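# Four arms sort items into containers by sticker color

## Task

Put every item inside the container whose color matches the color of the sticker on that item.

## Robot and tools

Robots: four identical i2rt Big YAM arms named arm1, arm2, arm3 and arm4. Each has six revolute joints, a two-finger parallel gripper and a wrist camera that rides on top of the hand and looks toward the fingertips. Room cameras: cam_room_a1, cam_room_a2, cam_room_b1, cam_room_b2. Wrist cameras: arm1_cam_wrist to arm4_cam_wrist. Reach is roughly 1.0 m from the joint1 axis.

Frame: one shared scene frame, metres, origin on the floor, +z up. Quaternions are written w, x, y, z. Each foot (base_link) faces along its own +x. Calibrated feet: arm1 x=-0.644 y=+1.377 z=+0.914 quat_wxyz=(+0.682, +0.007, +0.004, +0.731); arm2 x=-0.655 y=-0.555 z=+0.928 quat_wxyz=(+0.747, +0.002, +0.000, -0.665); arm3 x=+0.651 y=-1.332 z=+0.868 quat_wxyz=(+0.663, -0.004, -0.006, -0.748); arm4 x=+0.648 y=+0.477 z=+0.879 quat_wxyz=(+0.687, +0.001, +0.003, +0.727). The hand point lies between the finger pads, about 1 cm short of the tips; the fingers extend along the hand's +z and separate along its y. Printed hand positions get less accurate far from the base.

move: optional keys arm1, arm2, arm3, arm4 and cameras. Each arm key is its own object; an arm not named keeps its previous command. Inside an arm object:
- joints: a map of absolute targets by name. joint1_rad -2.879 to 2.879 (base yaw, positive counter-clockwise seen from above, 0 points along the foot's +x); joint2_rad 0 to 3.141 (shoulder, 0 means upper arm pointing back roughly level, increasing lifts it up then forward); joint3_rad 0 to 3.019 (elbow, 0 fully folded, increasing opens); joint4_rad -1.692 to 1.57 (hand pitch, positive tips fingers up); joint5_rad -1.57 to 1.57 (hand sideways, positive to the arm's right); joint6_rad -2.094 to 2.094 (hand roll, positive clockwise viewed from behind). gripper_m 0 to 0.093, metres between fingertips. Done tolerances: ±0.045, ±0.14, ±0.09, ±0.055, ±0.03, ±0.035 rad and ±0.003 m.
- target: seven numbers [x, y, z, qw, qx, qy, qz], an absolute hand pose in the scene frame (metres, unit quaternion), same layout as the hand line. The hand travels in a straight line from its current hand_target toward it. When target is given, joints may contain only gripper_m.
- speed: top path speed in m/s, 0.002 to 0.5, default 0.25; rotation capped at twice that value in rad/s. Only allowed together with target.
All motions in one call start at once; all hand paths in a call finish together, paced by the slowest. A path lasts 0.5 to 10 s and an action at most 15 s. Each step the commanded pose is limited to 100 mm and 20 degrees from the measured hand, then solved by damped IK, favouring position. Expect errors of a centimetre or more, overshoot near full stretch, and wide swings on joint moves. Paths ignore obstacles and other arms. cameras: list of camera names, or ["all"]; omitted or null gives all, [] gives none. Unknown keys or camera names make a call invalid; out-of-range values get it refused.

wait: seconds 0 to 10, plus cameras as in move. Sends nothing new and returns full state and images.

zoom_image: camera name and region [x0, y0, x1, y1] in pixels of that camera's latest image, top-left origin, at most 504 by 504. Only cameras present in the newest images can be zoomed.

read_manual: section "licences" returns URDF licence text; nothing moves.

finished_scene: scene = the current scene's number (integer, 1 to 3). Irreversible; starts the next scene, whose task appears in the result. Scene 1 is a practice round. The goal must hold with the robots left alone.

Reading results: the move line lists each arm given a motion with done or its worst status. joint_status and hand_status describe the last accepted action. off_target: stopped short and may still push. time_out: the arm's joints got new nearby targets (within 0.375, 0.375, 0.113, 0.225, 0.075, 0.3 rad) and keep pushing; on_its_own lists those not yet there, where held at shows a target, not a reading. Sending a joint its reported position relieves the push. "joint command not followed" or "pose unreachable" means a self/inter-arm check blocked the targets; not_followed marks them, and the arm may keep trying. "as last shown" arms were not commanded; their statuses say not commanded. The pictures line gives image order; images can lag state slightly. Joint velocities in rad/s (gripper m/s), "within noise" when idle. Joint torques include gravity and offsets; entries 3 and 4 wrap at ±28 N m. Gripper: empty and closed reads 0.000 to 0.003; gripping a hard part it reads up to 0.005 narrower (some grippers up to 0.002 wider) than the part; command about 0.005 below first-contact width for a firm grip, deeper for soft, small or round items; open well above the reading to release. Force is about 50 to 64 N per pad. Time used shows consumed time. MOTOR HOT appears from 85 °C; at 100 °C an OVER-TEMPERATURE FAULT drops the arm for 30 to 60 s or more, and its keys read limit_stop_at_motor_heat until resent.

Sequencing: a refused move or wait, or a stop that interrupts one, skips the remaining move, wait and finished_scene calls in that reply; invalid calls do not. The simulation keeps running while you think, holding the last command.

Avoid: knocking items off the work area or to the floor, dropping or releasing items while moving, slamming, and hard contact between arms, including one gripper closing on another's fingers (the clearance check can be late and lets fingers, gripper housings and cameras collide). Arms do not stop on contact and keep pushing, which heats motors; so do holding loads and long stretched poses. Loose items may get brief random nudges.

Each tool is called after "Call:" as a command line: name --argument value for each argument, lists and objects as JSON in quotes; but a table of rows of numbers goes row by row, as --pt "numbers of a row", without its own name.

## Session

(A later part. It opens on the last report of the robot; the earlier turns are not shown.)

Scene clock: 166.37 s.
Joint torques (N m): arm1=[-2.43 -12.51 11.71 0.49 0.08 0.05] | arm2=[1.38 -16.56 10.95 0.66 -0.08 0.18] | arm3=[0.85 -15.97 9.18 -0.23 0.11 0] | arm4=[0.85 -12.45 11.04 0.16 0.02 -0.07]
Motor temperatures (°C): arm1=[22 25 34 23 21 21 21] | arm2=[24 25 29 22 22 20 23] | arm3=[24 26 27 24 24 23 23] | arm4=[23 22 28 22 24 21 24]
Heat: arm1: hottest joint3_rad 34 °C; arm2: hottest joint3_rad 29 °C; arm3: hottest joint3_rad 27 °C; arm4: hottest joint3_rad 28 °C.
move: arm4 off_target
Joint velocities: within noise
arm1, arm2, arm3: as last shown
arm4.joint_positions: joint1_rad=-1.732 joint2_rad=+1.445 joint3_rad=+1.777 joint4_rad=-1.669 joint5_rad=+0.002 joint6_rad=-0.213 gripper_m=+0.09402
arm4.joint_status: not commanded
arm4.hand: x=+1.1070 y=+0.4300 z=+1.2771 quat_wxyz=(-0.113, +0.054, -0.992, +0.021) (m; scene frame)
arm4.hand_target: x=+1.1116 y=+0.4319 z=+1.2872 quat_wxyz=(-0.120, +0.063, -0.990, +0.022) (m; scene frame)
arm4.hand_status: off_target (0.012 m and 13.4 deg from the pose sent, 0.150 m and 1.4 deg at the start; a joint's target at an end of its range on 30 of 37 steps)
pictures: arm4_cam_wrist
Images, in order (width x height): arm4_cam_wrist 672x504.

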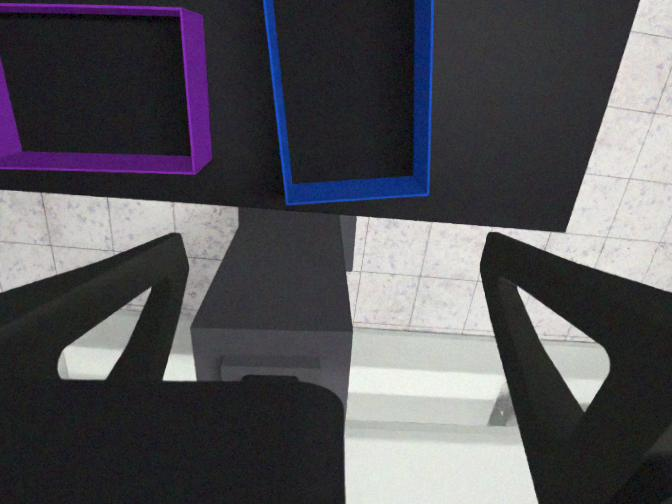

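Call:
move --arm1 '{"target": [-1.22, 1.22, 1.05, -0.042, -0.940, -0.1255, 0.3145]}' --arm2 '{"target": [-1.20, -0.82, 1.05, -0.0711, -0.9242, -0.2125, 0.3092]}' --cameras '["arm1_cam_wrist", "arm2_cam_wrist", "cam_room_b1", "cam_room_b2"]'

Scene clock: 227.17 s.
Joint torques (N m): arm1=[-1.2 -11.93 10.82 2.14 0.08 -0.07] | arm2=[0.91 -15.62 10.11 2.71 0.14 -0.05] | arm3=[0.79 -16.03 9.21 -0.23 0.11 0] | arm4=[0.85 -12.51 10.96 0.08 0 -0.07]
Motor temperatures (°C): arm1=[22 26 34 23 21 21 21] | arm2=[24 26 30 22 22 20 23] | arm3=[24 27 29 23 24 23 23] | arm4=[23 23 32 22 24 21 24]
Heat: arm1: hottest joint3_rad 34 °C; arm2: hottest joint3_rad 30 °C; arm3: hottest joint3_rad 29 °C; arm4: hottest joint3_rad 32 °C.
move: arm1 done; arm2 off_target
Joint velocities: within noise
arm1.joint_positions: joint1_rad=+1.761 joint2_rad=+1.637 joint3_rad=+1.151 joint4_rad=-0.476 joint5_rad=-0.008 joint6_rad=+0.010 gripper_m=+0.09400
arm1.joint_status: not commanded
arm1.hand: x=-1.2148 y=+1.2241 z=+1.0462 quat_wxyz=(+0.042, +0.944, +0.120, -0.304) (m; scene frame)
arm1.hand_target: x=-1.2198 y=+1.2199 z=+1.0500 quat_wxyz=(+0.042, +0.940, +0.125, -0.314) (m; scene frame)
arm1.hand_status: done (0.008 m and 1.5 deg from the pose sent, 0.240 m and 41.0 deg at the start)
arm2.joint_positions: joint1_rad=-1.236 joint2_rad=+1.634 joint3_rad=+1.167 joint4_rad=-0.443 joint5_rad=-0.005 joint6_rad=+0.013 gripper_m=+0.09400
arm2.joint_status: not commanded
arm2.hand: x=-1.2000 y=-0.8203 z=+1.0641 quat_wxyz=(-0.076, -0.924, -0.207, +0.314) (m; scene frame)
arm2.hand_target: x=-1.1996 y=-0.8197 z=+1.0500 quat_wxyz=(-0.071, -0.924, -0.212, +0.309) (m; scene frame)
arm2.hand_status: off_target (0.014 m and 1.0 deg from the pose sent, 0.286 m and 42.9 deg at the start)
arm3, arm4: as last shown
pictures: arm1_cam_wrist, arm2_cam_wrist, cam_room_b1, cam_room_b2
Images, in order (width x height): arm1_cam_wrist 672x504, arm2_cam_wrist 672x504, cam_room_b1 672x504, cam_room_b2 672x504.

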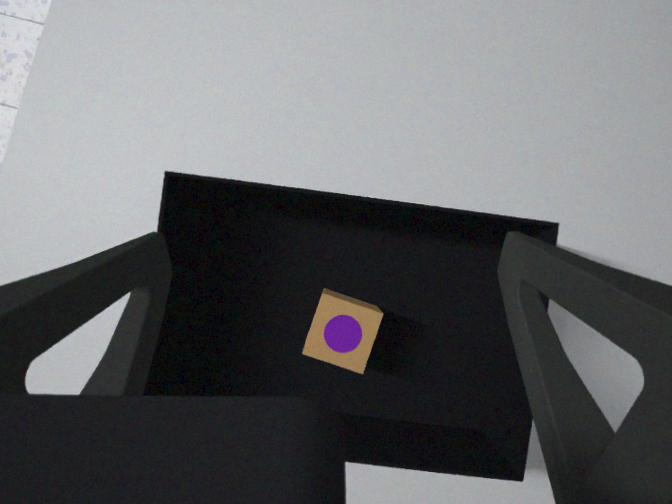

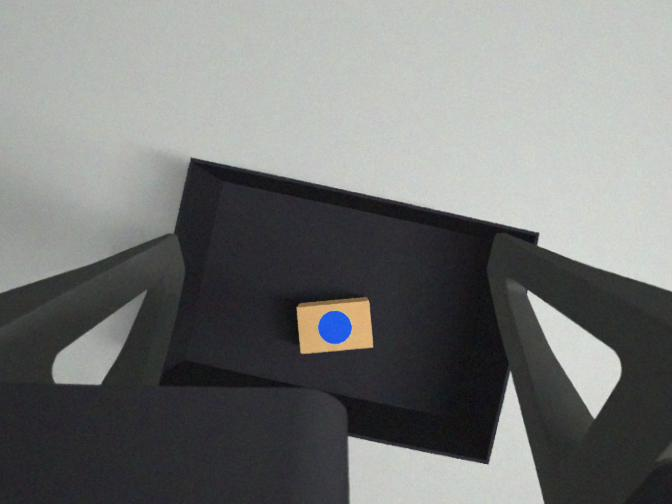

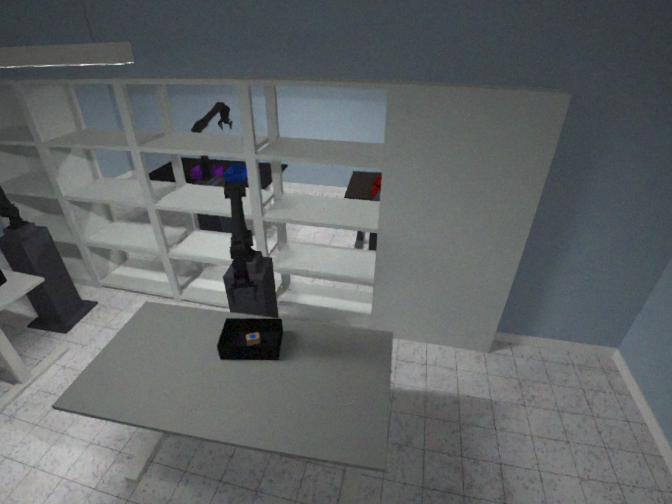

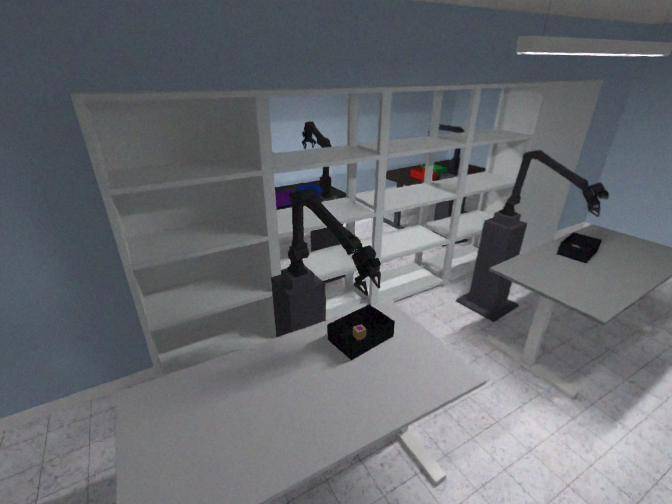

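Call:
zoom_image --camera "arm1_cam_wrist" --region '[150, 160, 570, 475]'

Call:
zoom_image --camera "arm2_cam_wrist" --region '[150, 150, 570, 465]'

Call:
move --arm1 '{"target": [-1.20, 1.235, 0.96, -0.042, -0.944, -0.120, 0.304]}' --arm2 '{"target": [-1.18, -0.82, 0.96, -0.076, -0.924, -0.207, 0.314]}' --cameras '["arm1_cam_wrist", "arm2_cam_wrist"]'

Call:
zoom_image --camera "arm1_cam_wrist" --region '[150, 160, 570, 475]'

Call:
zoom_image --camera "arm2_cam_wrist" --region '[150, 150, 570, 465]'

Scaled by 1.200.

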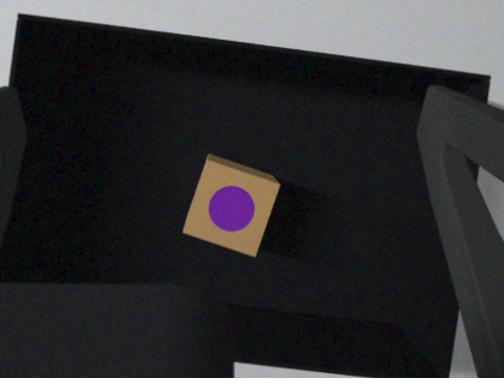

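Scaled by 1.200.

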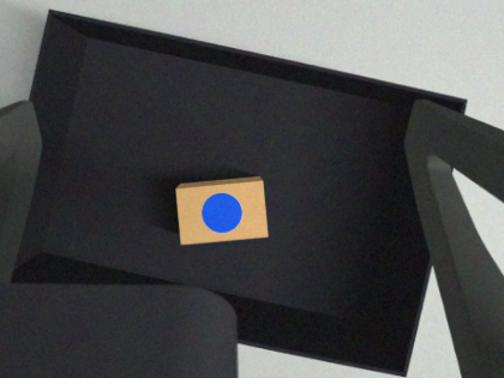

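Scene clock: 248.70 s.
Joint torques (N m): arm1=[-2.55 -12.69 9.81 2.11 -0.05 -0.05] | arm2=[1.38 -16.32 9.24 2.76 0.13 0.21] | arm3=[0.91 -15.97 9.2 -0.2 0.11 0] | arm4=[0.62 -12.22 10.85 0.09 0.02 -0.08]
Motor temperatures (°C): arm1=[22 25 32 23 21 21 21] | arm2=[24 26 31 22 22 20 23] | arm3=[24 27 29 23 24 23 23] | arm4=[23 23 33 22 24 21 24]
Heat: arm1: hottest joint3_rad 32 °C; arm2: hottest joint3_rad 31 °C; arm3: hottest joint3_rad 29 °C; arm4: hottest joint3_rad 33 °C.
move: arm1 off_target; arm2 done
Joint velocities: within noise
arm1.joint_positions: joint1_rad=+1.759 joint2_rad=+1.736 joint3_rad=+0.989 joint4_rad=-0.252 joint5_rad=-0.013 joint6_rad=+0.008 gripper_m=+0.09400
arm1.joint_status: not commanded
arm1.hand: x=-1.1886 y=+1.2319 z=+0.9485 quat_wxyz=(+0.041, +0.950, +0.122, -0.286) (m; scene frame)
arm1.hand_target: x=-1.1997 y=+1.2352 z=+0.9601 quat_wxyz=(+0.042, +0.944, +0.120, -0.304) (m; scene frame)
arm1.hand_status: off_target (0.017 m and 2.2 deg from the pose sent, 0.088 m and 0.0 deg at the start)
arm2.joint_positions: joint1_rad=-1.228 joint2_rad=+1.746 joint3_rad=+1.003 joint4_rad=-0.173 joint5_rad=+0.002 joint6_rad=+0.013 gripper_m=+0.09400
arm2.joint_status: not commanded
arm2.hand: x=-1.1805 y=-0.8149 z=+0.9645 quat_wxyz=(-0.073, -0.924, -0.210, +0.312) (m; scene frame)
arm2.hand_target: x=-1.1800 y=-0.8199 z=+0.9602 quat_wxyz=(-0.076, -0.924, -0.207, +0.314) (m; scene frame)
arm2.hand_status: done (0.007 m and 0.5 deg from the pose sent, 0.106 m and 0.0 deg at the start)
arm3, arm4: as last shown
pictures: arm1_cam_wrist, arm2_cam_wrist
Images, in order (width x height): arm1_cam_wrist 672x504, arm2_cam_wrist 672x504.

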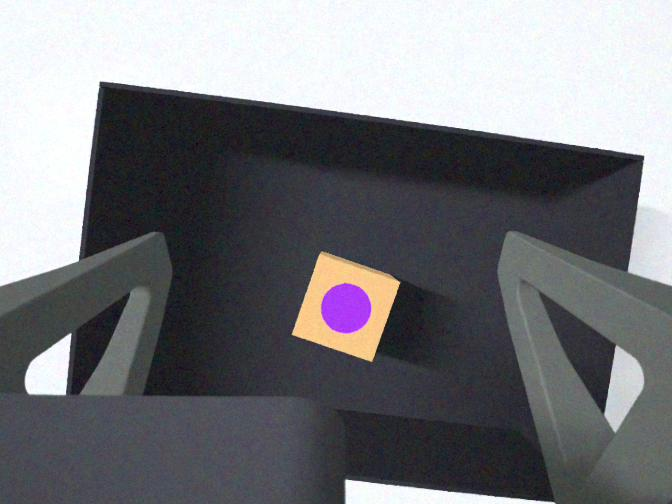

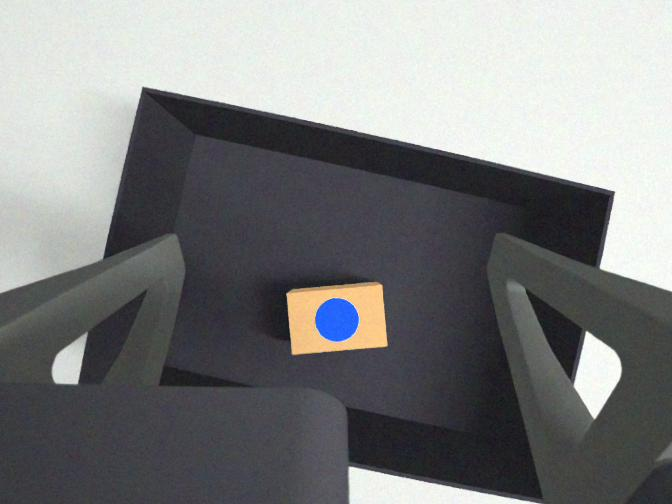

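Scaled by 1.200.

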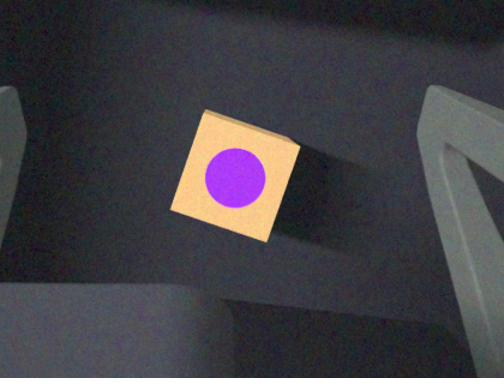

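Scaled by 1.200.

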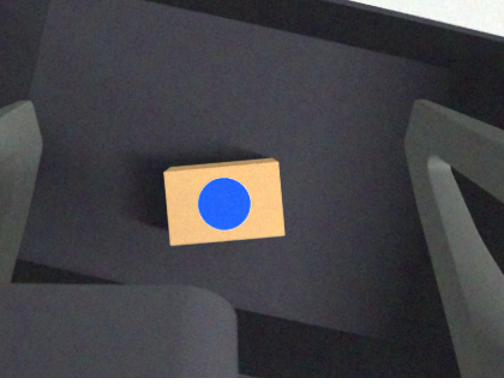

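Call:
move

Call:
zoom_image --camera "arm4_cam_wrist" --region '[0, 0, 440, 330]'

Call:
zoom_image --camera "cam_room_a2" --region '[180, 270, 380, 420]'

Call:
zoom_image --camera "cam_room_b2" --region '[300, 290, 420, 380]'

Call:
zoom_image --camera "cam_room_b1" --region '[190, 300, 310, 390]'

Scene clock: 324.60 s.
Joint torques (N m): arm1=[-2.37 -13.1 9.68 1.98 -0.06 0] | arm2=[1.49 -16.38 9.25 2.74 0.14 0.21] | arm3=[1.03 -16.09 9.14 -0.27 0.11 0] | arm4=[0.91 -12.63 11.07 -0.05 -0.03 -0.08]
Motor temperatures (°C): arm1=[22 27 31 23 21 21 21] | arm2=[24 27 29 23 22 20 23] | arm3=[24 27 29 23 24 23 23] | arm4=[23 23 34 22 24 21 24]
Heat: arm1: hottest joint3_rad 31 °C; arm2: hottest joint3_rad 29 °C; arm3: hottest joint3_rad 29 °C; arm4: hottest joint3_rad 34 °C.
Joint velocities: within noise
arm1.joint_positions: joint1_rad=+1.759 joint2_rad=+1.736 joint3_rad=+0.989 joint4_rad=-0.252 joint5_rad=-0.013 joint6_rad=+0.008 gripper_m=+0.09400
arm1.joint_status: not commanded
arm1.hand: x=-1.1886 y=+1.2319 z=+0.9485 quat_wxyz=(+0.041, +0.950, +0.122, -0.286) (m; scene frame)
arm1.hand_target: x=-1.1997 y=+1.2352 z=+0.9601 quat_wxyz=(+0.042, +0.944, +0.120, -0.304) (m; scene frame)
arm1.hand_status: off_target (0.017 m and 2.2 deg from the pose sent, 0.088 m and 0.0 deg at the start)
arm2.joint_positions: joint1_rad=-1.228 joint2_rad=+1.746 joint3_rad=+1.003 joint4_rad=-0.173 joint5_rad=+0.002 joint6_rad=+0.013 gripper_m=+0.09400
arm2.joint_status: not commanded
arm2.hand: x=-1.1805 y=-0.8149 z=+0.9645 quat_wxyz=(-0.073, -0.924, -0.210, +0.312) (m; scene frame)
arm2.hand_target: x=-1.1800 y=-0.8199 z=+0.9602 quat_wxyz=(-0.076, -0.924, -0.207, +0.314) (m; scene frame)
arm2.hand_status: done (0.007 m and 0.5 deg from the pose sent, 0.106 m and 0.0 deg at the start)
arm3.joint_positions: joint1_rad=+1.603 joint2_rad=+1.528 joint3_rad=+1.516 joint4_rad=-1.579 joint5_rad=-0.002 joint6_rad=-0.005 gripper_m=+0.09401
arm3.joint_status: not commanded
arm3.hand: x=+1.0995 y=-1.3681 z=+1.1302 quat_wxyz=(+0.009, -0.042, -0.999, +0.006) (m; scene frame)
arm3.hand_target: x=+1.0986 y=-1.3694 z=+1.1396 quat_wxyz=(-0.001, -0.046, -0.999, +0.007) (m; scene frame)
arm3.hand_status: not commanded
arm4.joint_positions: joint1_rad=-1.732 joint2_rad=+1.445 joint3_rad=+1.777 joint4_rad=-1.669 joint5_rad=+0.002 joint6_rad=-0.213 gripper_m=+0.09402
arm4.joint_status: not commanded
arm4.hand: x=+1.1070 y=+0.4300 z=+1.2771 quat_wxyz=(-0.113, +0.054, -0.992, +0.021) (m; scene frame)
arm4.hand_target: x=+1.1116 y=+0.4319 z=+1.2872 quat_wxyz=(-0.120, +0.063, -0.990, +0.022) (m; scene frame)
arm4.hand_status: not commanded
pictures: arm1_cam_wrist, arm2_cam_wrist, arm3_cam_wrist, arm4_cam_wrist, cam_room_a1, cam_room_a2, cam_room_b1, cam_room_b2
Images, in order (width x height): arm1_cam_wrist 672x504, arm2_cam_wrist 672x504, arm3_cam_wrist 672x504, arm4_cam_wrist 672x504, cam_room_a1 672x504, cam_room_a2 672x504, cam_room_b1 672x504, cam_room_b2 672x504.

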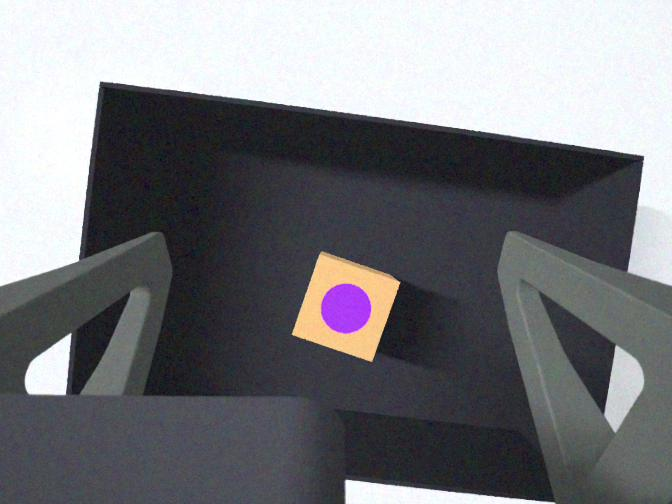

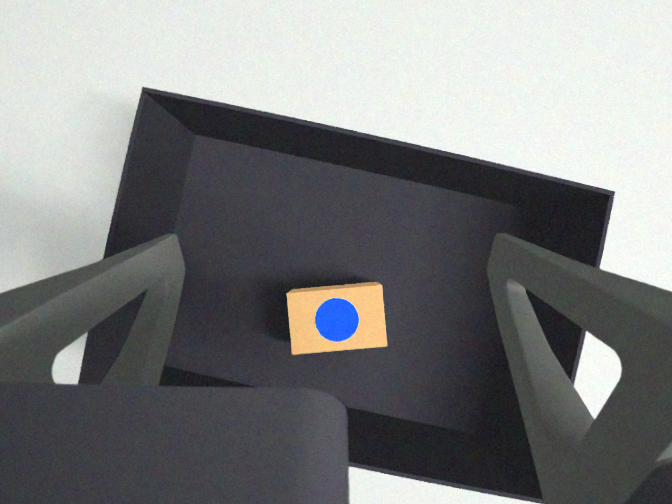

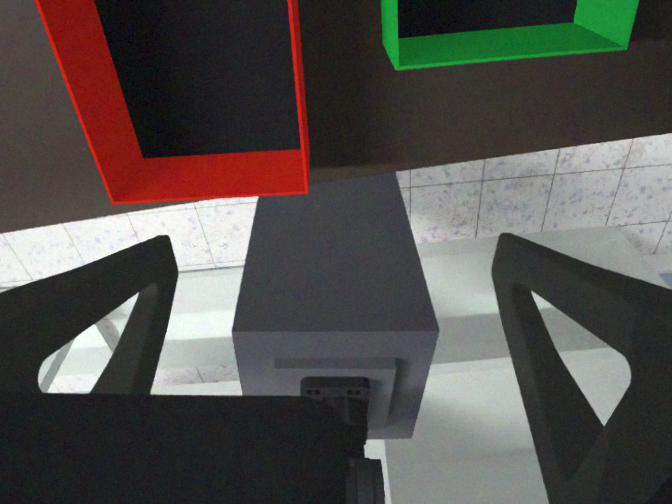

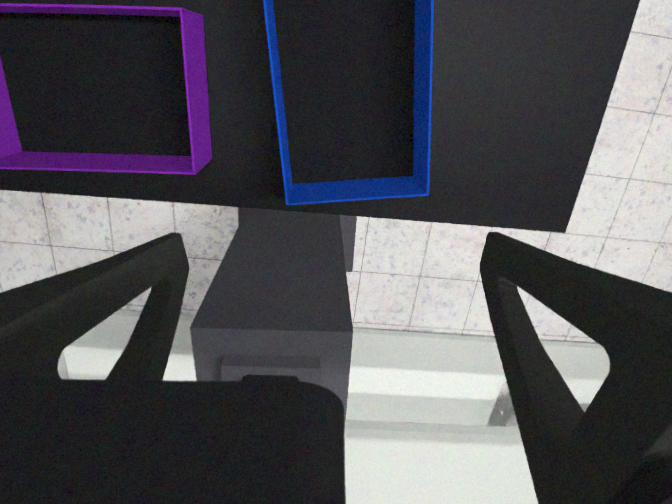

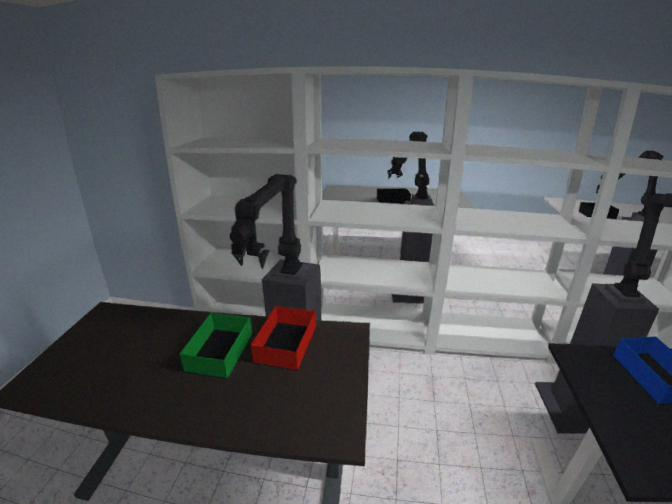

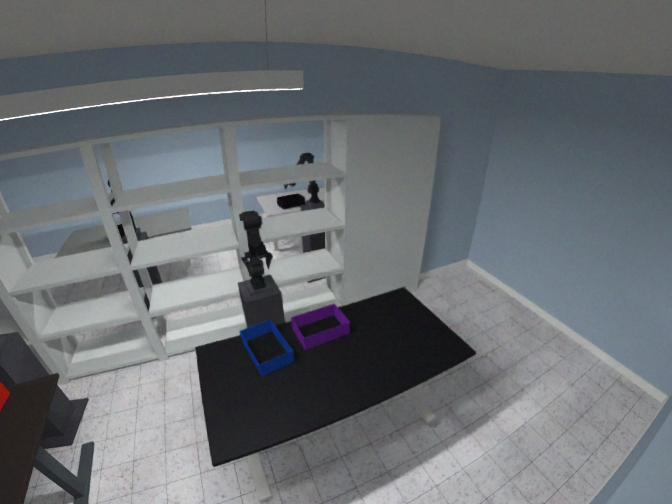

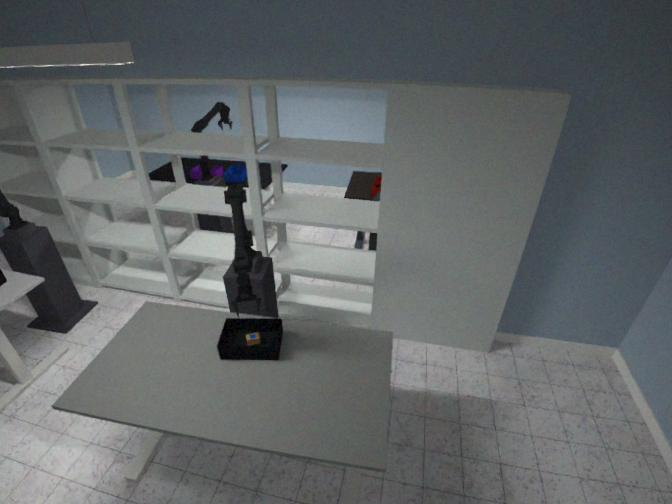

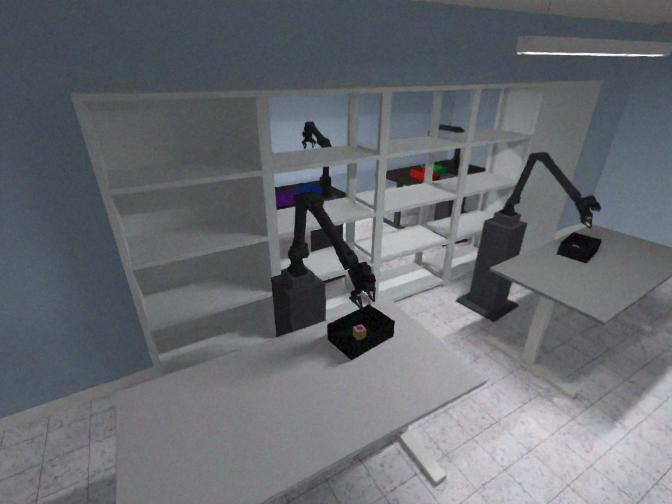

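Scaled by 1.145.

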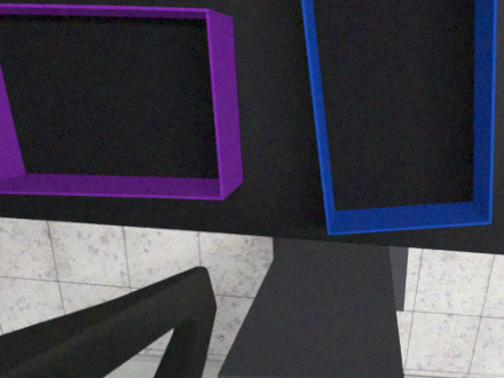

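Scaled by 2.520.

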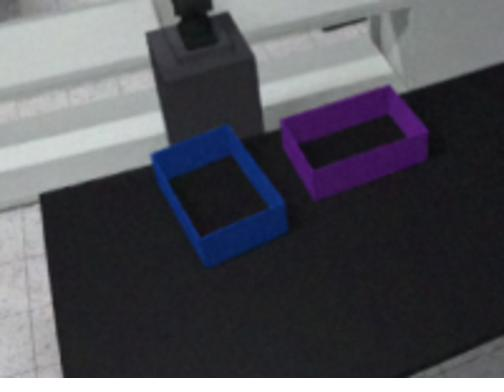

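Scaled by 4.200.

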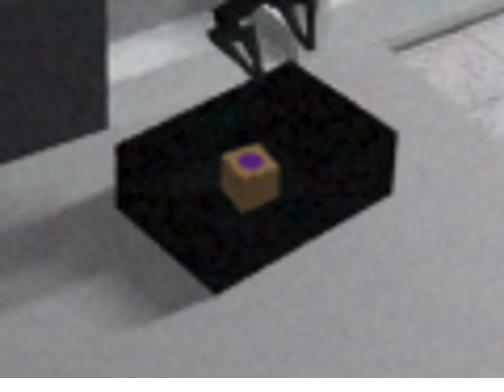

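Scaled by 4.200.

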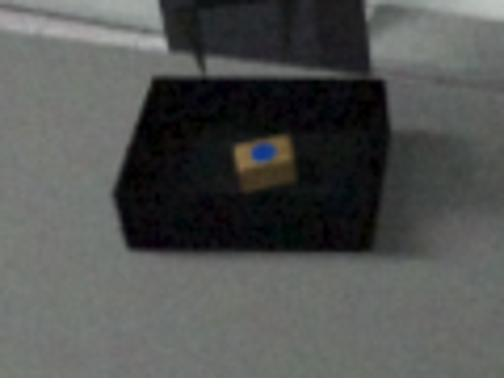

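Call:
move --arm1 '{"target": [-1.147, 1.255, 0.872, 0.0085, -0.9755, 0.0383, 0.2162]}' --arm2 '{"target": [-1.135, -0.793, 0.865, 0.1057, -0.8518, 0.4770, 0.1888]}' --cameras '[]'

Call:
move --cameras '["arm1_cam_wrist", "arm2_cam_wrist"]'

Scene clock: 409.67 s.
Joint torques (N m): arm1=[-0.85 -11.05 7.36 0.75 0.22 0.08] | arm2=[1.2 -17.03 11.49 0.02 0.31 0.21] | arm3=[0.85 -15.91 9.17 -0.21 0.11 0] | arm4=[1.32 -12.45 11.03 -0.01 0 -0.07]
Motor temperatures (°C): arm1=[21 27 31 23 21 21 21] | arm2=[24 27 30 23 22 20 23] | arm3=[24 27 29 23 24 23 23] | arm4=[23 23 36 22 24 21 24]
Heat: arm1: hottest joint3_rad 31 °C; arm2: hottest joint3_rad 30 °C; arm3: hottest joint3_rad 29 °C; arm4: hottest joint3_rad 36 °C.
move: arm1 off_target; arm2 off_target
Joint velocities: within noise
arm1.joint_positions: joint1_rad=+1.779 joint2_rad=+1.826 joint3_rad=+0.930 joint4_rad=-0.252 joint5_rad=+0.144 joint6_rad=+0.329 gripper_m=+0.09400
arm1.joint_status: not commanded
arm1.hand: x=-1.1533 y=+1.2590 z=+0.8804 quat_wxyz=(-0.006, +0.973, -0.041, -0.228) (m; scene frame)
arm1.hand_target: x=-1.1470 y=+1.2551 z=+0.8722 quat_wxyz=(-0.008, +0.976, -0.038, -0.216) (m; scene frame)
arm1.hand_status: off_target (0.011 m and 1.5 deg from the pose sent, 0.090 m and 21.1 deg at the start)
arm2.joint_positions: joint1_rad=-1.097 joint2_rad=+2.024 joint3_rad=+1.248 joint4_rad=-0.810 joint5_rad=+0.438 joint6_rad=+1.607 gripper_m=+0.09401
arm2.joint_status: not commanded
arm2.hand: x=-1.1255 y=-0.7826 z=+0.8704 quat_wxyz=(+0.107, -0.854, +0.473, +0.190) (m; scene frame)
arm2.hand_target: x=-1.1345 y=-0.7928 z=+0.8652 quat_wxyz=(+0.105, -0.852, +0.477, +0.189) (m; scene frame)
arm2.hand_status: off_target (0.015 m and 0.6 deg from the pose sent, 0.111 m and 84.9 deg at the start)
arm3, arm4: as last shown
pictures: none
No camera images: "cameras" was empty.

Scene clock: 409.67 s.
Joint torques (N m): arm1=[-0.85 -11.05 7.36 0.75 0.22 0.08] | arm2=[1.2 -17.03 11.49 0.02 0.31 0.21] | arm3=[0.85 -15.91 9.17 -0.21 0.11 0] | arm4=[1.32 -12.45 11.03 -0.01 0 -0.07]
Motor temperatures (°C): arm1=[21 27 31 23 21 21 21] | arm2=[24 27 30 23 22 20 23] | arm3=[24 27 29 23 24 23 23] | arm4=[23 23 36 22 24 21 24]
Heat: arm1: hottest joint3_rad 31 °C; arm2: hottest joint3_rad 30 °C; arm3: hottest joint3_rad 29 °C; arm4: hottest joint3_rad 36 °C.
Joint velocities: within noise
arm1.joint_positions: joint1_rad=+1.779 joint2_rad=+1.826 joint3_rad=+0.930 joint4_rad=-0.252 joint5_rad=+0.144 joint6_rad=+0.329 gripper_m=+0.09400
arm1.joint_status: not commanded
arm1.hand: x=-1.1533 y=+1.2590 z=+0.8804 quat_wxyz=(-0.006, +0.973, -0.041, -0.228) (m; scene frame)
arm1.hand_target: x=-1.1470 y=+1.2551 z=+0.8722 quat_wxyz=(-0.008, +0.976, -0.038, -0.216) (m; scene frame)
arm1.hand_status: off_target (0.011 m and 1.5 deg from the pose sent, 0.090 m and 21.1 deg at the start)
arm2.joint_positions: joint1_rad=-1.097 joint2_rad=+2.024 joint3_rad=+1.248 joint4_rad=-0.810 joint5_rad=+0.438 joint6_rad=+1.607 gripper_m=+0.09401
arm2.joint_status: not commanded
arm2.hand: x=-1.1255 y=-0.7826 z=+0.8704 quat_wxyz=(+0.107, -0.854, +0.473, +0.190) (m; scene frame)
arm2.hand_target: x=-1.1345 y=-0.7928 z=+0.8652 quat_wxyz=(+0.105, -0.852, +0.477, +0.189) (m; scene frame)
arm2.hand_status: off_target (0.015 m and 0.6 deg from the pose sent, 0.111 m and 84.9 deg at the start)
arm3.joint_positions: joint1_rad=+1.603 joint2_rad=+1.528 joint3_rad=+1.516 joint4_rad=-1.579 joint5_rad=-0.002 joint6_rad=-0.005 gripper_m=+0.09401
arm3.joint_status: not commanded
arm3.hand: x=+1.0995 y=-1.3681 z=+1.1302 quat_wxyz=(+0.009, -0.042, -0.999, +0.006) (m; scene frame)
arm3.hand_target: x=+1.0986 y=-1.3694 z=+1.1396 quat_wxyz=(-0.001, -0.046, -0.999, +0.007) (m; scene frame)
arm3.hand_status: not commanded
arm4.joint_positions: joint1_rad=-1.732 joint2_rad=+1.445 joint3_rad=+1.777 joint4_rad=-1.669 joint5_rad=+0.002 joint6_rad=-0.213 gripper_m=+0.09402
arm4.joint_status: not commanded
arm4.hand: x=+1.1070 y=+0.4300 z=+1.2771 quat_wxyz=(-0.113, +0.054, -0.992, +0.021) (m; scene frame)
arm4.hand_target: x=+1.1116 y=+0.4319 z=+1.2872 quat_wxyz=(-0.120, +0.063, -0.990, +0.022) (m; scene frame)
arm4.hand_status: not commanded
pictures: arm1_cam_wrist, arm2_cam_wrist
Images, in order (width x height): arm1_cam_wrist 672x504, arm2_cam_wrist 672x504.

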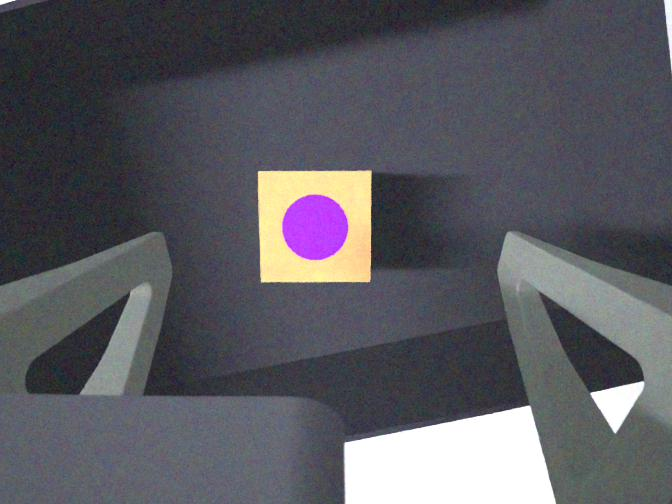

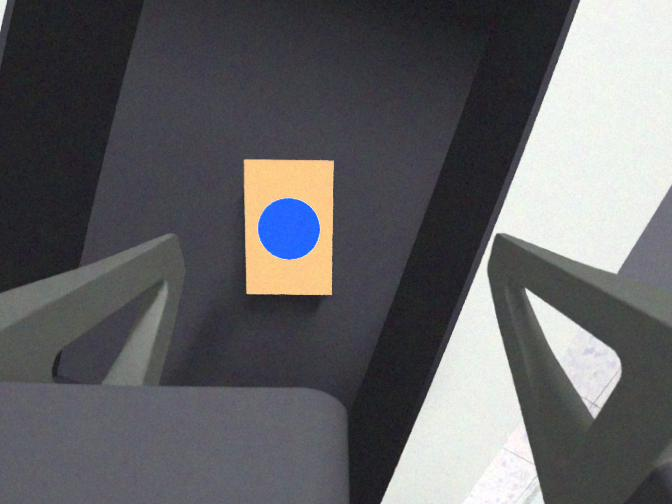

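Call:
move --arm1 '{"target": [-1.159, 1.2475, 0.795, 0.0085, -0.9755, 0.0383, 0.2162]}' --arm2 '{"target": [-1.152, -0.797, 0.80, 0.1057, -0.8518, 0.4770, 0.1888]}' --cameras '["arm1_cam_wrist", "arm2_cam_wrist"]'

Call:
wait --seconds 0.3 --cameras '["arm1_cam_wrist", "arm2_cam_wrist", "cam_room_b2"]'

Scene clock: 448.63 s.
Joint torques (N m): arm1=[-0.91 -14.8 7.9 1.55 0.2 0.13] | arm2=[0.26 -19.25 10.14 0.96 0.32 0.1] | arm3=[0.85 -15.97 9.18 -0.25 0.11 -0.01] | arm4=[1.03 -12.75 11.04 0.02 -0.01 -0.08]
Motor temperatures (°C): arm1=[21 27 31 23 21 21 21] | arm2=[24 27 32 22 22 20 23] | arm3=[24 27 30 23 24 23 23] | arm4=[23 23 36 22 24 21 24]
Heat: arm1: hottest joint3_rad 31 °C; arm2: hottest joint3_rad 32 °C; arm3: hottest joint3_rad 30 °C; arm4: hottest joint3_rad 36 °C.
move: arm1 off_target; arm2 off_target
Joint velocities: within noise
arm1.joint_positions: joint1_rad=+1.790 joint2_rad=+2.057 joint3_rad=+0.932 joint4_rad=-0.111 joint5_rad=+0.147 joint6_rad=+0.339 gripper_m=+0.09400
arm1.joint_status: not commanded
arm1.hand: x=-1.1360 y=+1.2593 z=+0.7798 quat_wxyz=(-0.019, +0.981, -0.037, -0.188) (m; scene frame)
arm1.hand_target: x=-1.1581 y=+1.2476 z=+0.7957 quat_wxyz=(-0.008, +0.976, -0.038, -0.216) (m; scene frame)
arm1.hand_status: off_target (0.030 m and 3.5 deg from the pose sent, 0.086 m and 1.5 deg at the start)
arm2.joint_positions: joint1_rad=-1.097 joint2_rad=+2.189 joint3_rad=+1.309 joint4_rad=-0.732 joint5_rad=+0.438 joint6_rad=+1.608 gripper_m=+0.09401
arm2.joint_status: not commanded
arm2.hand: x=-1.1360 y=-0.7895 z=+0.8021 quat_wxyz=(+0.119, -0.855, +0.471, +0.184) (m; scene frame)
arm2.hand_target: x=-1.1515 y=-0.7967 z=+0.8004 quat_wxyz=(+0.106, -0.852, +0.477, +0.189) (m; scene frame)
arm2.hand_status: off_target (0.018 m and 1.8 deg from the pose sent, 0.077 m and 0.6 deg at the start)
arm3, arm4: as last shown
pictures: arm1_cam_wrist, arm2_cam_wrist
Images, in order (width x height): arm1_cam_wrist 672x504, arm2_cam_wrist 672x504.

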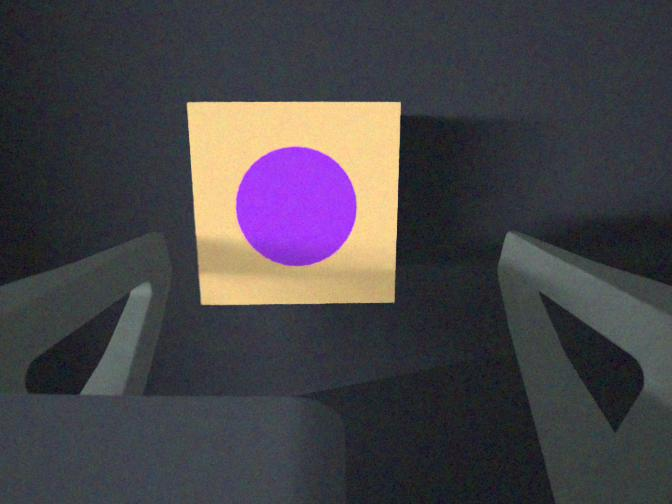

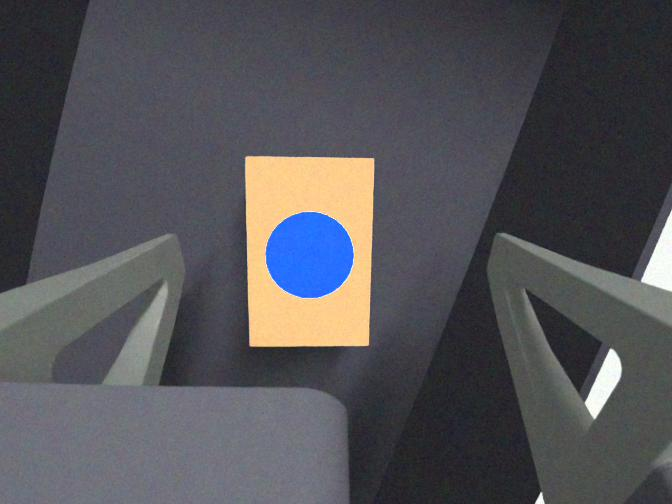

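Scene clock: 448.93 s.
Joint torques (N m): arm1=[-0.73 -13.86 8.14 1.59 0.22 0.15] | arm2=[0.32 -19.43 10.11 0.94 0.33 0.09] | arm3=[0.91 -15.91 9.17 -0.25 0.12 0] | arm4=[1.08 -12.34 11.06 0.02 -0.02 -0.05]
Motor temperatures (°C): arm1=[21 27 31 23 21 21 21] | arm2=[24 27 32 22 22 20 23] | arm3=[24 27 30 23 24 23 23] | arm4=[23 23 36 22 24 21 24]
Heat: arm1: hottest joint3_rad 31 °C; arm2: hottest joint3_rad 32 °C; arm3: hottest joint3_rad 30 °C; arm4: hottest joint3_rad 36 °C.
Joint velocities: within noise
arm1.joint_positions: joint1_rad=+1.790 joint2_rad=+2.057 joint3_rad=+0.932 joint4_rad=-0.111 joint5_rad=+0.147 joint6_rad=+0.339 gripper_m=+0.09400
arm1.joint_status: not commanded
arm1.hand: x=-1.1360 y=+1.2593 z=+0.7798 quat_wxyz=(-0.019, +0.981, -0.037, -0.188) (m; scene frame)
arm1.hand_target: x=-1.1581 y=+1.2476 z=+0.7957 quat_wxyz=(-0.008, +0.976, -0.038, -0.216) (m; scene frame)
arm1.hand_status: off_target (0.030 m and 3.5 deg from the pose sent, 0.086 m and 1.5 deg at the start)
arm2.joint_positions: joint1_rad=-1.097 joint2_rad=+2.189 joint3_rad=+1.309 joint4_rad=-0.732 joint5_rad=+0.438 joint6_rad=+1.608 gripper_m=+0.09401
arm2.joint_status: not commanded
arm2.hand: x=-1.1360 y=-0.7895 z=+0.8021 quat_wxyz=(+0.119, -0.855, +0.471, +0.184) (m; scene frame)
arm2.hand_target: x=-1.1515 y=-0.7967 z=+0.8004 quat_wxyz=(+0.106, -0.852, +0.477, +0.189) (m; scene frame)
arm2.hand_status: off_target (0.018 m and 1.8 deg from the pose sent, 0.077 m and 0.6 deg at the start)
arm3.joint_positions: joint1_rad=+1.603 joint2_rad=+1.528 joint3_rad=+1.516 joint4_rad=-1.579 joint5_rad=-0.002 joint6_rad=-0.005 gripper_m=+0.09401
arm3.joint_status: not commanded
arm3.hand: x=+1.0995 y=-1.3681 z=+1.1302 quat_wxyz=(+0.009, -0.042, -0.999, +0.006) (m; scene frame)
arm3.hand_target: x=+1.0986 y=-1.3694 z=+1.1396 quat_wxyz=(-0.001, -0.046, -0.999, +0.007) (m; scene frame)
arm3.hand_status: not commanded
arm4.joint_positions: joint1_rad=-1.732 joint2_rad=+1.445 joint3_rad=+1.777 joint4_rad=-1.669 joint5_rad=+0.002 joint6_rad=-0.213 gripper_m=+0.09402
arm4.joint_status: not commanded
arm4.hand: x=+1.1070 y=+0.4300 z=+1.2771 quat_wxyz=(-0.113, +0.054, -0.992, +0.021) (m; scene frame)
arm4.hand_target: x=+1.1116 y=+0.4319 z=+1.2872 quat_wxyz=(-0.120, +0.063, -0.990, +0.022) (m; scene frame)
arm4.hand_status: not commanded
wait: 0.30 s; at rest by 0.27 s
pictures: arm1_cam_wrist, arm2_cam_wrist, cam_room_b2
Images, in order (width x height): arm1_cam_wrist 672x504, arm2_cam_wrist 672x504, cam_room_b2 672x504.

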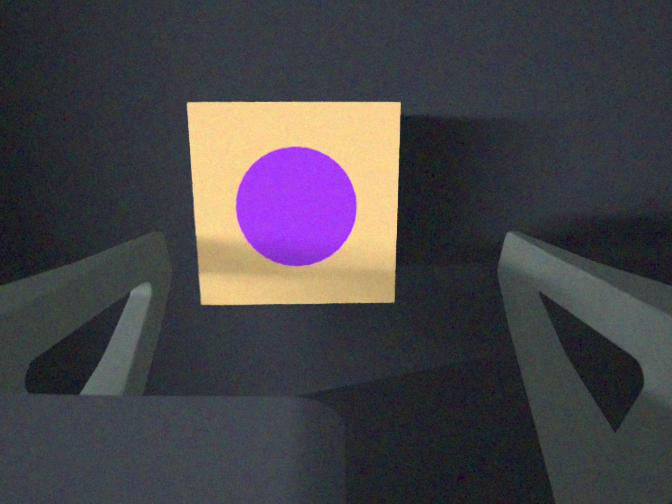

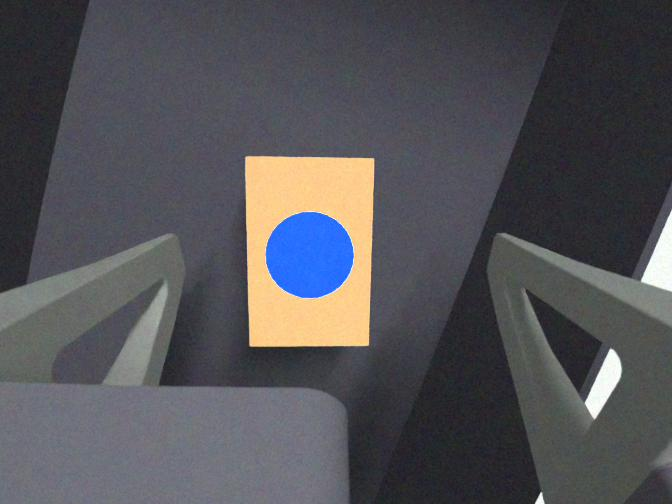

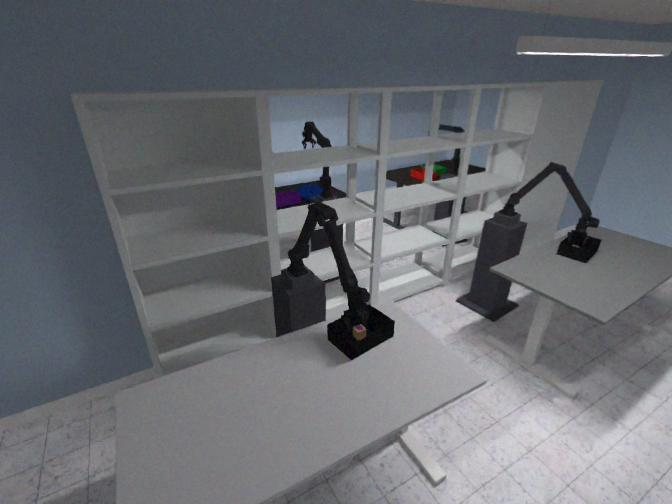

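Call:
move --arm1 '{"target": [-1.176, 1.240, 0.752, 0.0085, -0.9755, 0.0383, 0.2162], "speed": 0.15}' --arm2 '{"target": [-1.160, -0.801, 0.715, 0.1057, -0.8518, 0.4770, 0.1888], "speed": 0.15}' --cameras '["arm1_cam_wrist", "arm2_cam_wrist"]'

Scene clock: 459.73 s.
Joint torques (N m): arm1=[-0.79 -13.8 7.86 1.7 0.25 0.16] | arm2=[0.15 -17.96 8.76 1.1 0.16 0.05] | arm3=[0.79 -15.91 9.18 -0.21 0.11 0.01] | arm4=[0.85 -12.16 10.92 0.01 -0.01 -0.08]
Motor temperatures (°C): arm1=[21 26 31 23 21 21 21] | arm2=[24 27 32 22 22 20 23] | arm3=[24 27 30 23 24 23 23] | arm4=[23 23 36 22 24 21 24]
Heat: arm1: hottest joint3_rad 31 °C; arm2: hottest joint3_rad 32 °C; arm3: hottest joint3_rad 30 °C; arm4: hottest joint3_rad 36 °C.
move: arm1 off_target; arm2 off_target
Joint velocities: within noise
arm1.joint_positions: joint1_rad=+1.794 joint2_rad=+2.168 joint3_rad=+1.002 joint4_rad=-0.055 joint5_rad=+0.149 joint6_rad=+0.344 gripper_m=+0.09400
arm1.joint_status: not commanded
arm1.hand: x=-1.1568 y=+1.2515 z=+0.7468 quat_wxyz=(-0.016, +0.980, -0.038, -0.196) (m; scene frame)
arm1.hand_target: x=-1.1752 y=+1.2401 z=+0.7527 quat_wxyz=(-0.008, +0.976, -0.038, -0.216) (m; scene frame)
arm1.hand_status: off_target (0.023 m and 2.6 deg from the pose sent, 0.052 m and 3.5 deg at the start)
arm2.joint_positions: joint1_rad=-1.095 joint2_rad=+2.348 joint3_rad=+1.390 joint4_rad=-0.614 joint5_rad=+0.441 joint6_rad=+1.610 gripper_m=+0.09400
arm2.joint_status: not commanded
arm2.hand: x=-1.1562 y=-0.8034 z=+0.7372 quat_wxyz=(+0.102, -0.852, +0.475, +0.195) (m; scene frame)
arm2.hand_target: x=-1.1590 y=-0.8005 z=+0.7157 quat_wxyz=(+0.106, -0.852, +0.477, +0.189) (m; scene frame)
arm2.hand_status: off_target (0.023 m and 0.9 deg from the pose sent, 0.091 m and 1.8 deg at the start)
arm3, arm4: as last shown
pictures: arm1_cam_wrist, arm2_cam_wrist
Images, in order (width x height): arm1_cam_wrist 672x504, arm2_cam_wrist 672x504.

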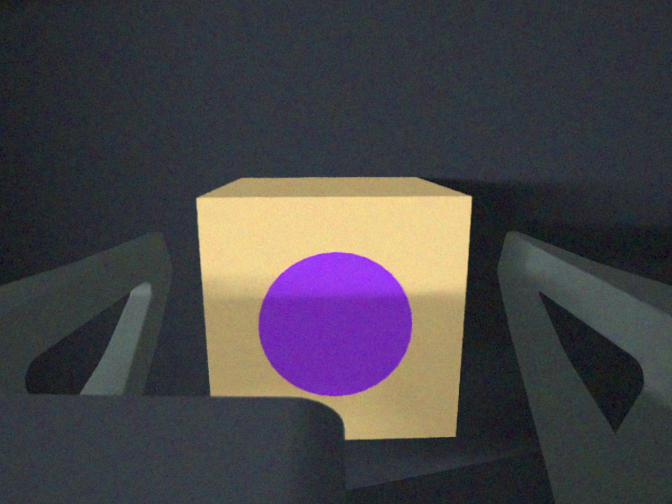

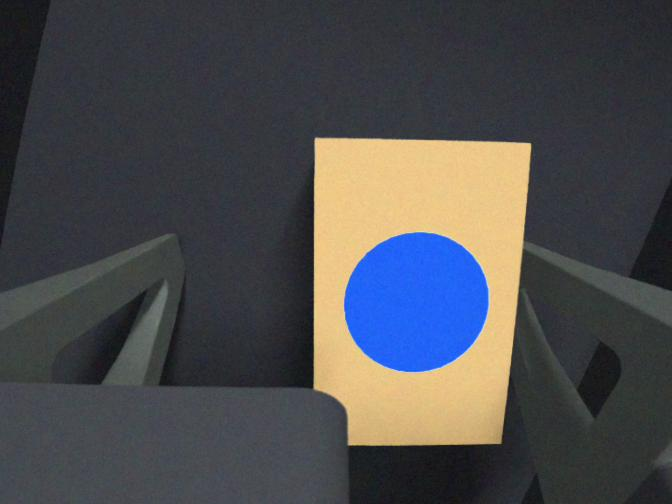

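Call:
move --arm1 '{"target": [-1.177, 1.239, 0.738, 0.0085, -0.9755, 0.0383, 0.2162], "speed": 0.15}' --arm2 '{"target": [-1.138, -0.790, 0.705, 0.1057, -0.8518, 0.4770, 0.1888], "speed": 0.15}' --cameras '["arm1_cam_wrist", "arm2_cam_wrist"]'

Scene clock: 473.40 s.
Joint torques (N m): arm1=[-1.2 -13.8 7.47 1.57 0.22 0.1] | arm2=[0.56 -18.61 3.75 1.62 0.08 0.11] | arm3=[0.91 -15.97 9.17 -0.18 0.11 0] | arm4=[1.2 -12.16 11.14 0.01 0 -0.08]
Motor temperatures (°C): arm1=[21 26 31 23 21 21 21] | arm2=[24 27 31 22 22 20 23] | arm3=[24 28 30 23 24 23 23] | arm4=[23 24 36 22 24 21 24]
Heat: arm1: hottest joint3_rad 31 °C; arm2: hottest joint3_rad 31 °C; arm3: hottest joint3_rad 30 °C; arm4: hottest joint3_rad 36 °C.
move: arm1 off_target; arm2 off_target
Joint velocities: arm1=[within noise] | arm2=[-0.015 -0.044 -0.022 -0.002 -0.022 0.007 0] | arm3=[within noise] | arm4=[within noise]
arm1.joint_positions: joint1_rad=+1.795 joint2_rad=+2.201 joint3_rad=+1.015 joint4_rad=-0.029 joint5_rad=+0.150 joint6_rad=+0.345 gripper_m=+0.09400
arm1.joint_status: not commanded
arm1.hand: x=-1.1599 y=+1.2501 z=+0.7354 quat_wxyz=(-0.015, +0.979, -0.039, -0.198) (m; scene frame)
arm1.hand_target: x=-1.1763 y=+1.2391 z=+0.7386 quat_wxyz=(-0.008, +0.976, -0.038, -0.216) (m; scene frame)
arm1.hand_status: off_target (0.021 m and 2.2 deg from the pose sent, 0.025 m and 2.6 deg at the start)
arm2.joint_positions: joint1_rad=-1.095 joint2_rad=+2.342 joint3_rad=+1.371 joint4_rad=-0.563 joint5_rad=+0.443 joint6_rad=+1.610 gripper_m=+0.09400
arm2.joint_status: not commanded
arm2.hand: x=-1.1590 y=-0.8050 z=+0.7364 quat_wxyz=(+0.086, -0.850, +0.478, +0.204) (m; scene frame)
arm2.hand_target: x=-1.1372 y=-0.7896 z=+0.7070 quat_wxyz=(+0.106, -0.852, +0.477, +0.189) (m; scene frame)
arm2.hand_status: off_target (0.041 m and 2.9 deg from the pose sent, 0.039 m and 0.9 deg at the start)
arm3, arm4: as last shown
pictures: arm1_cam_wrist, arm2_cam_wrist
Images, in order (width x height): arm1_cam_wrist 672x504, arm2_cam_wrist 672x504.

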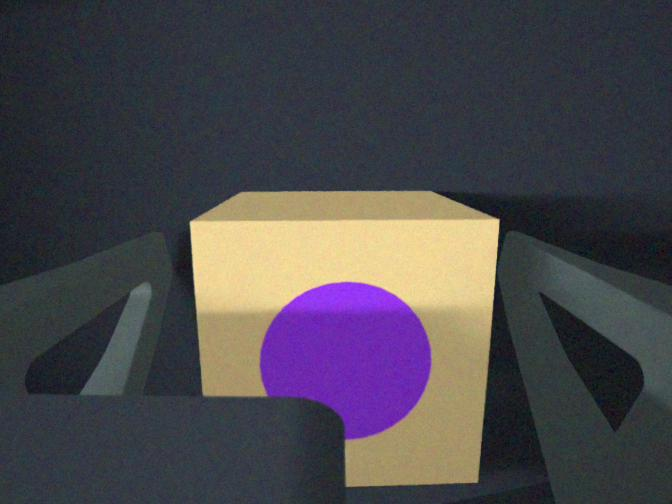

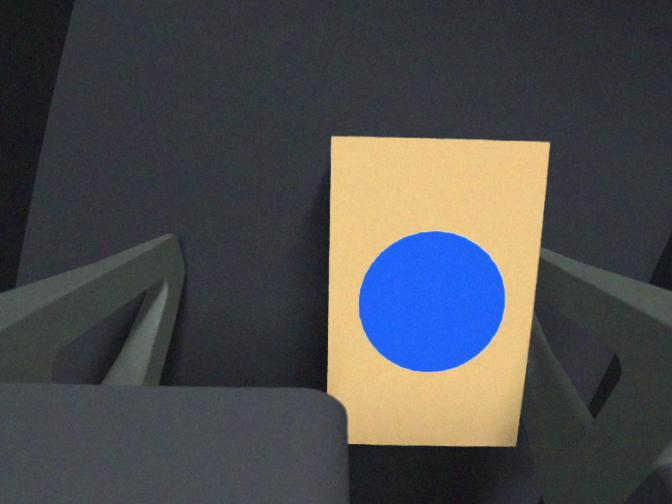

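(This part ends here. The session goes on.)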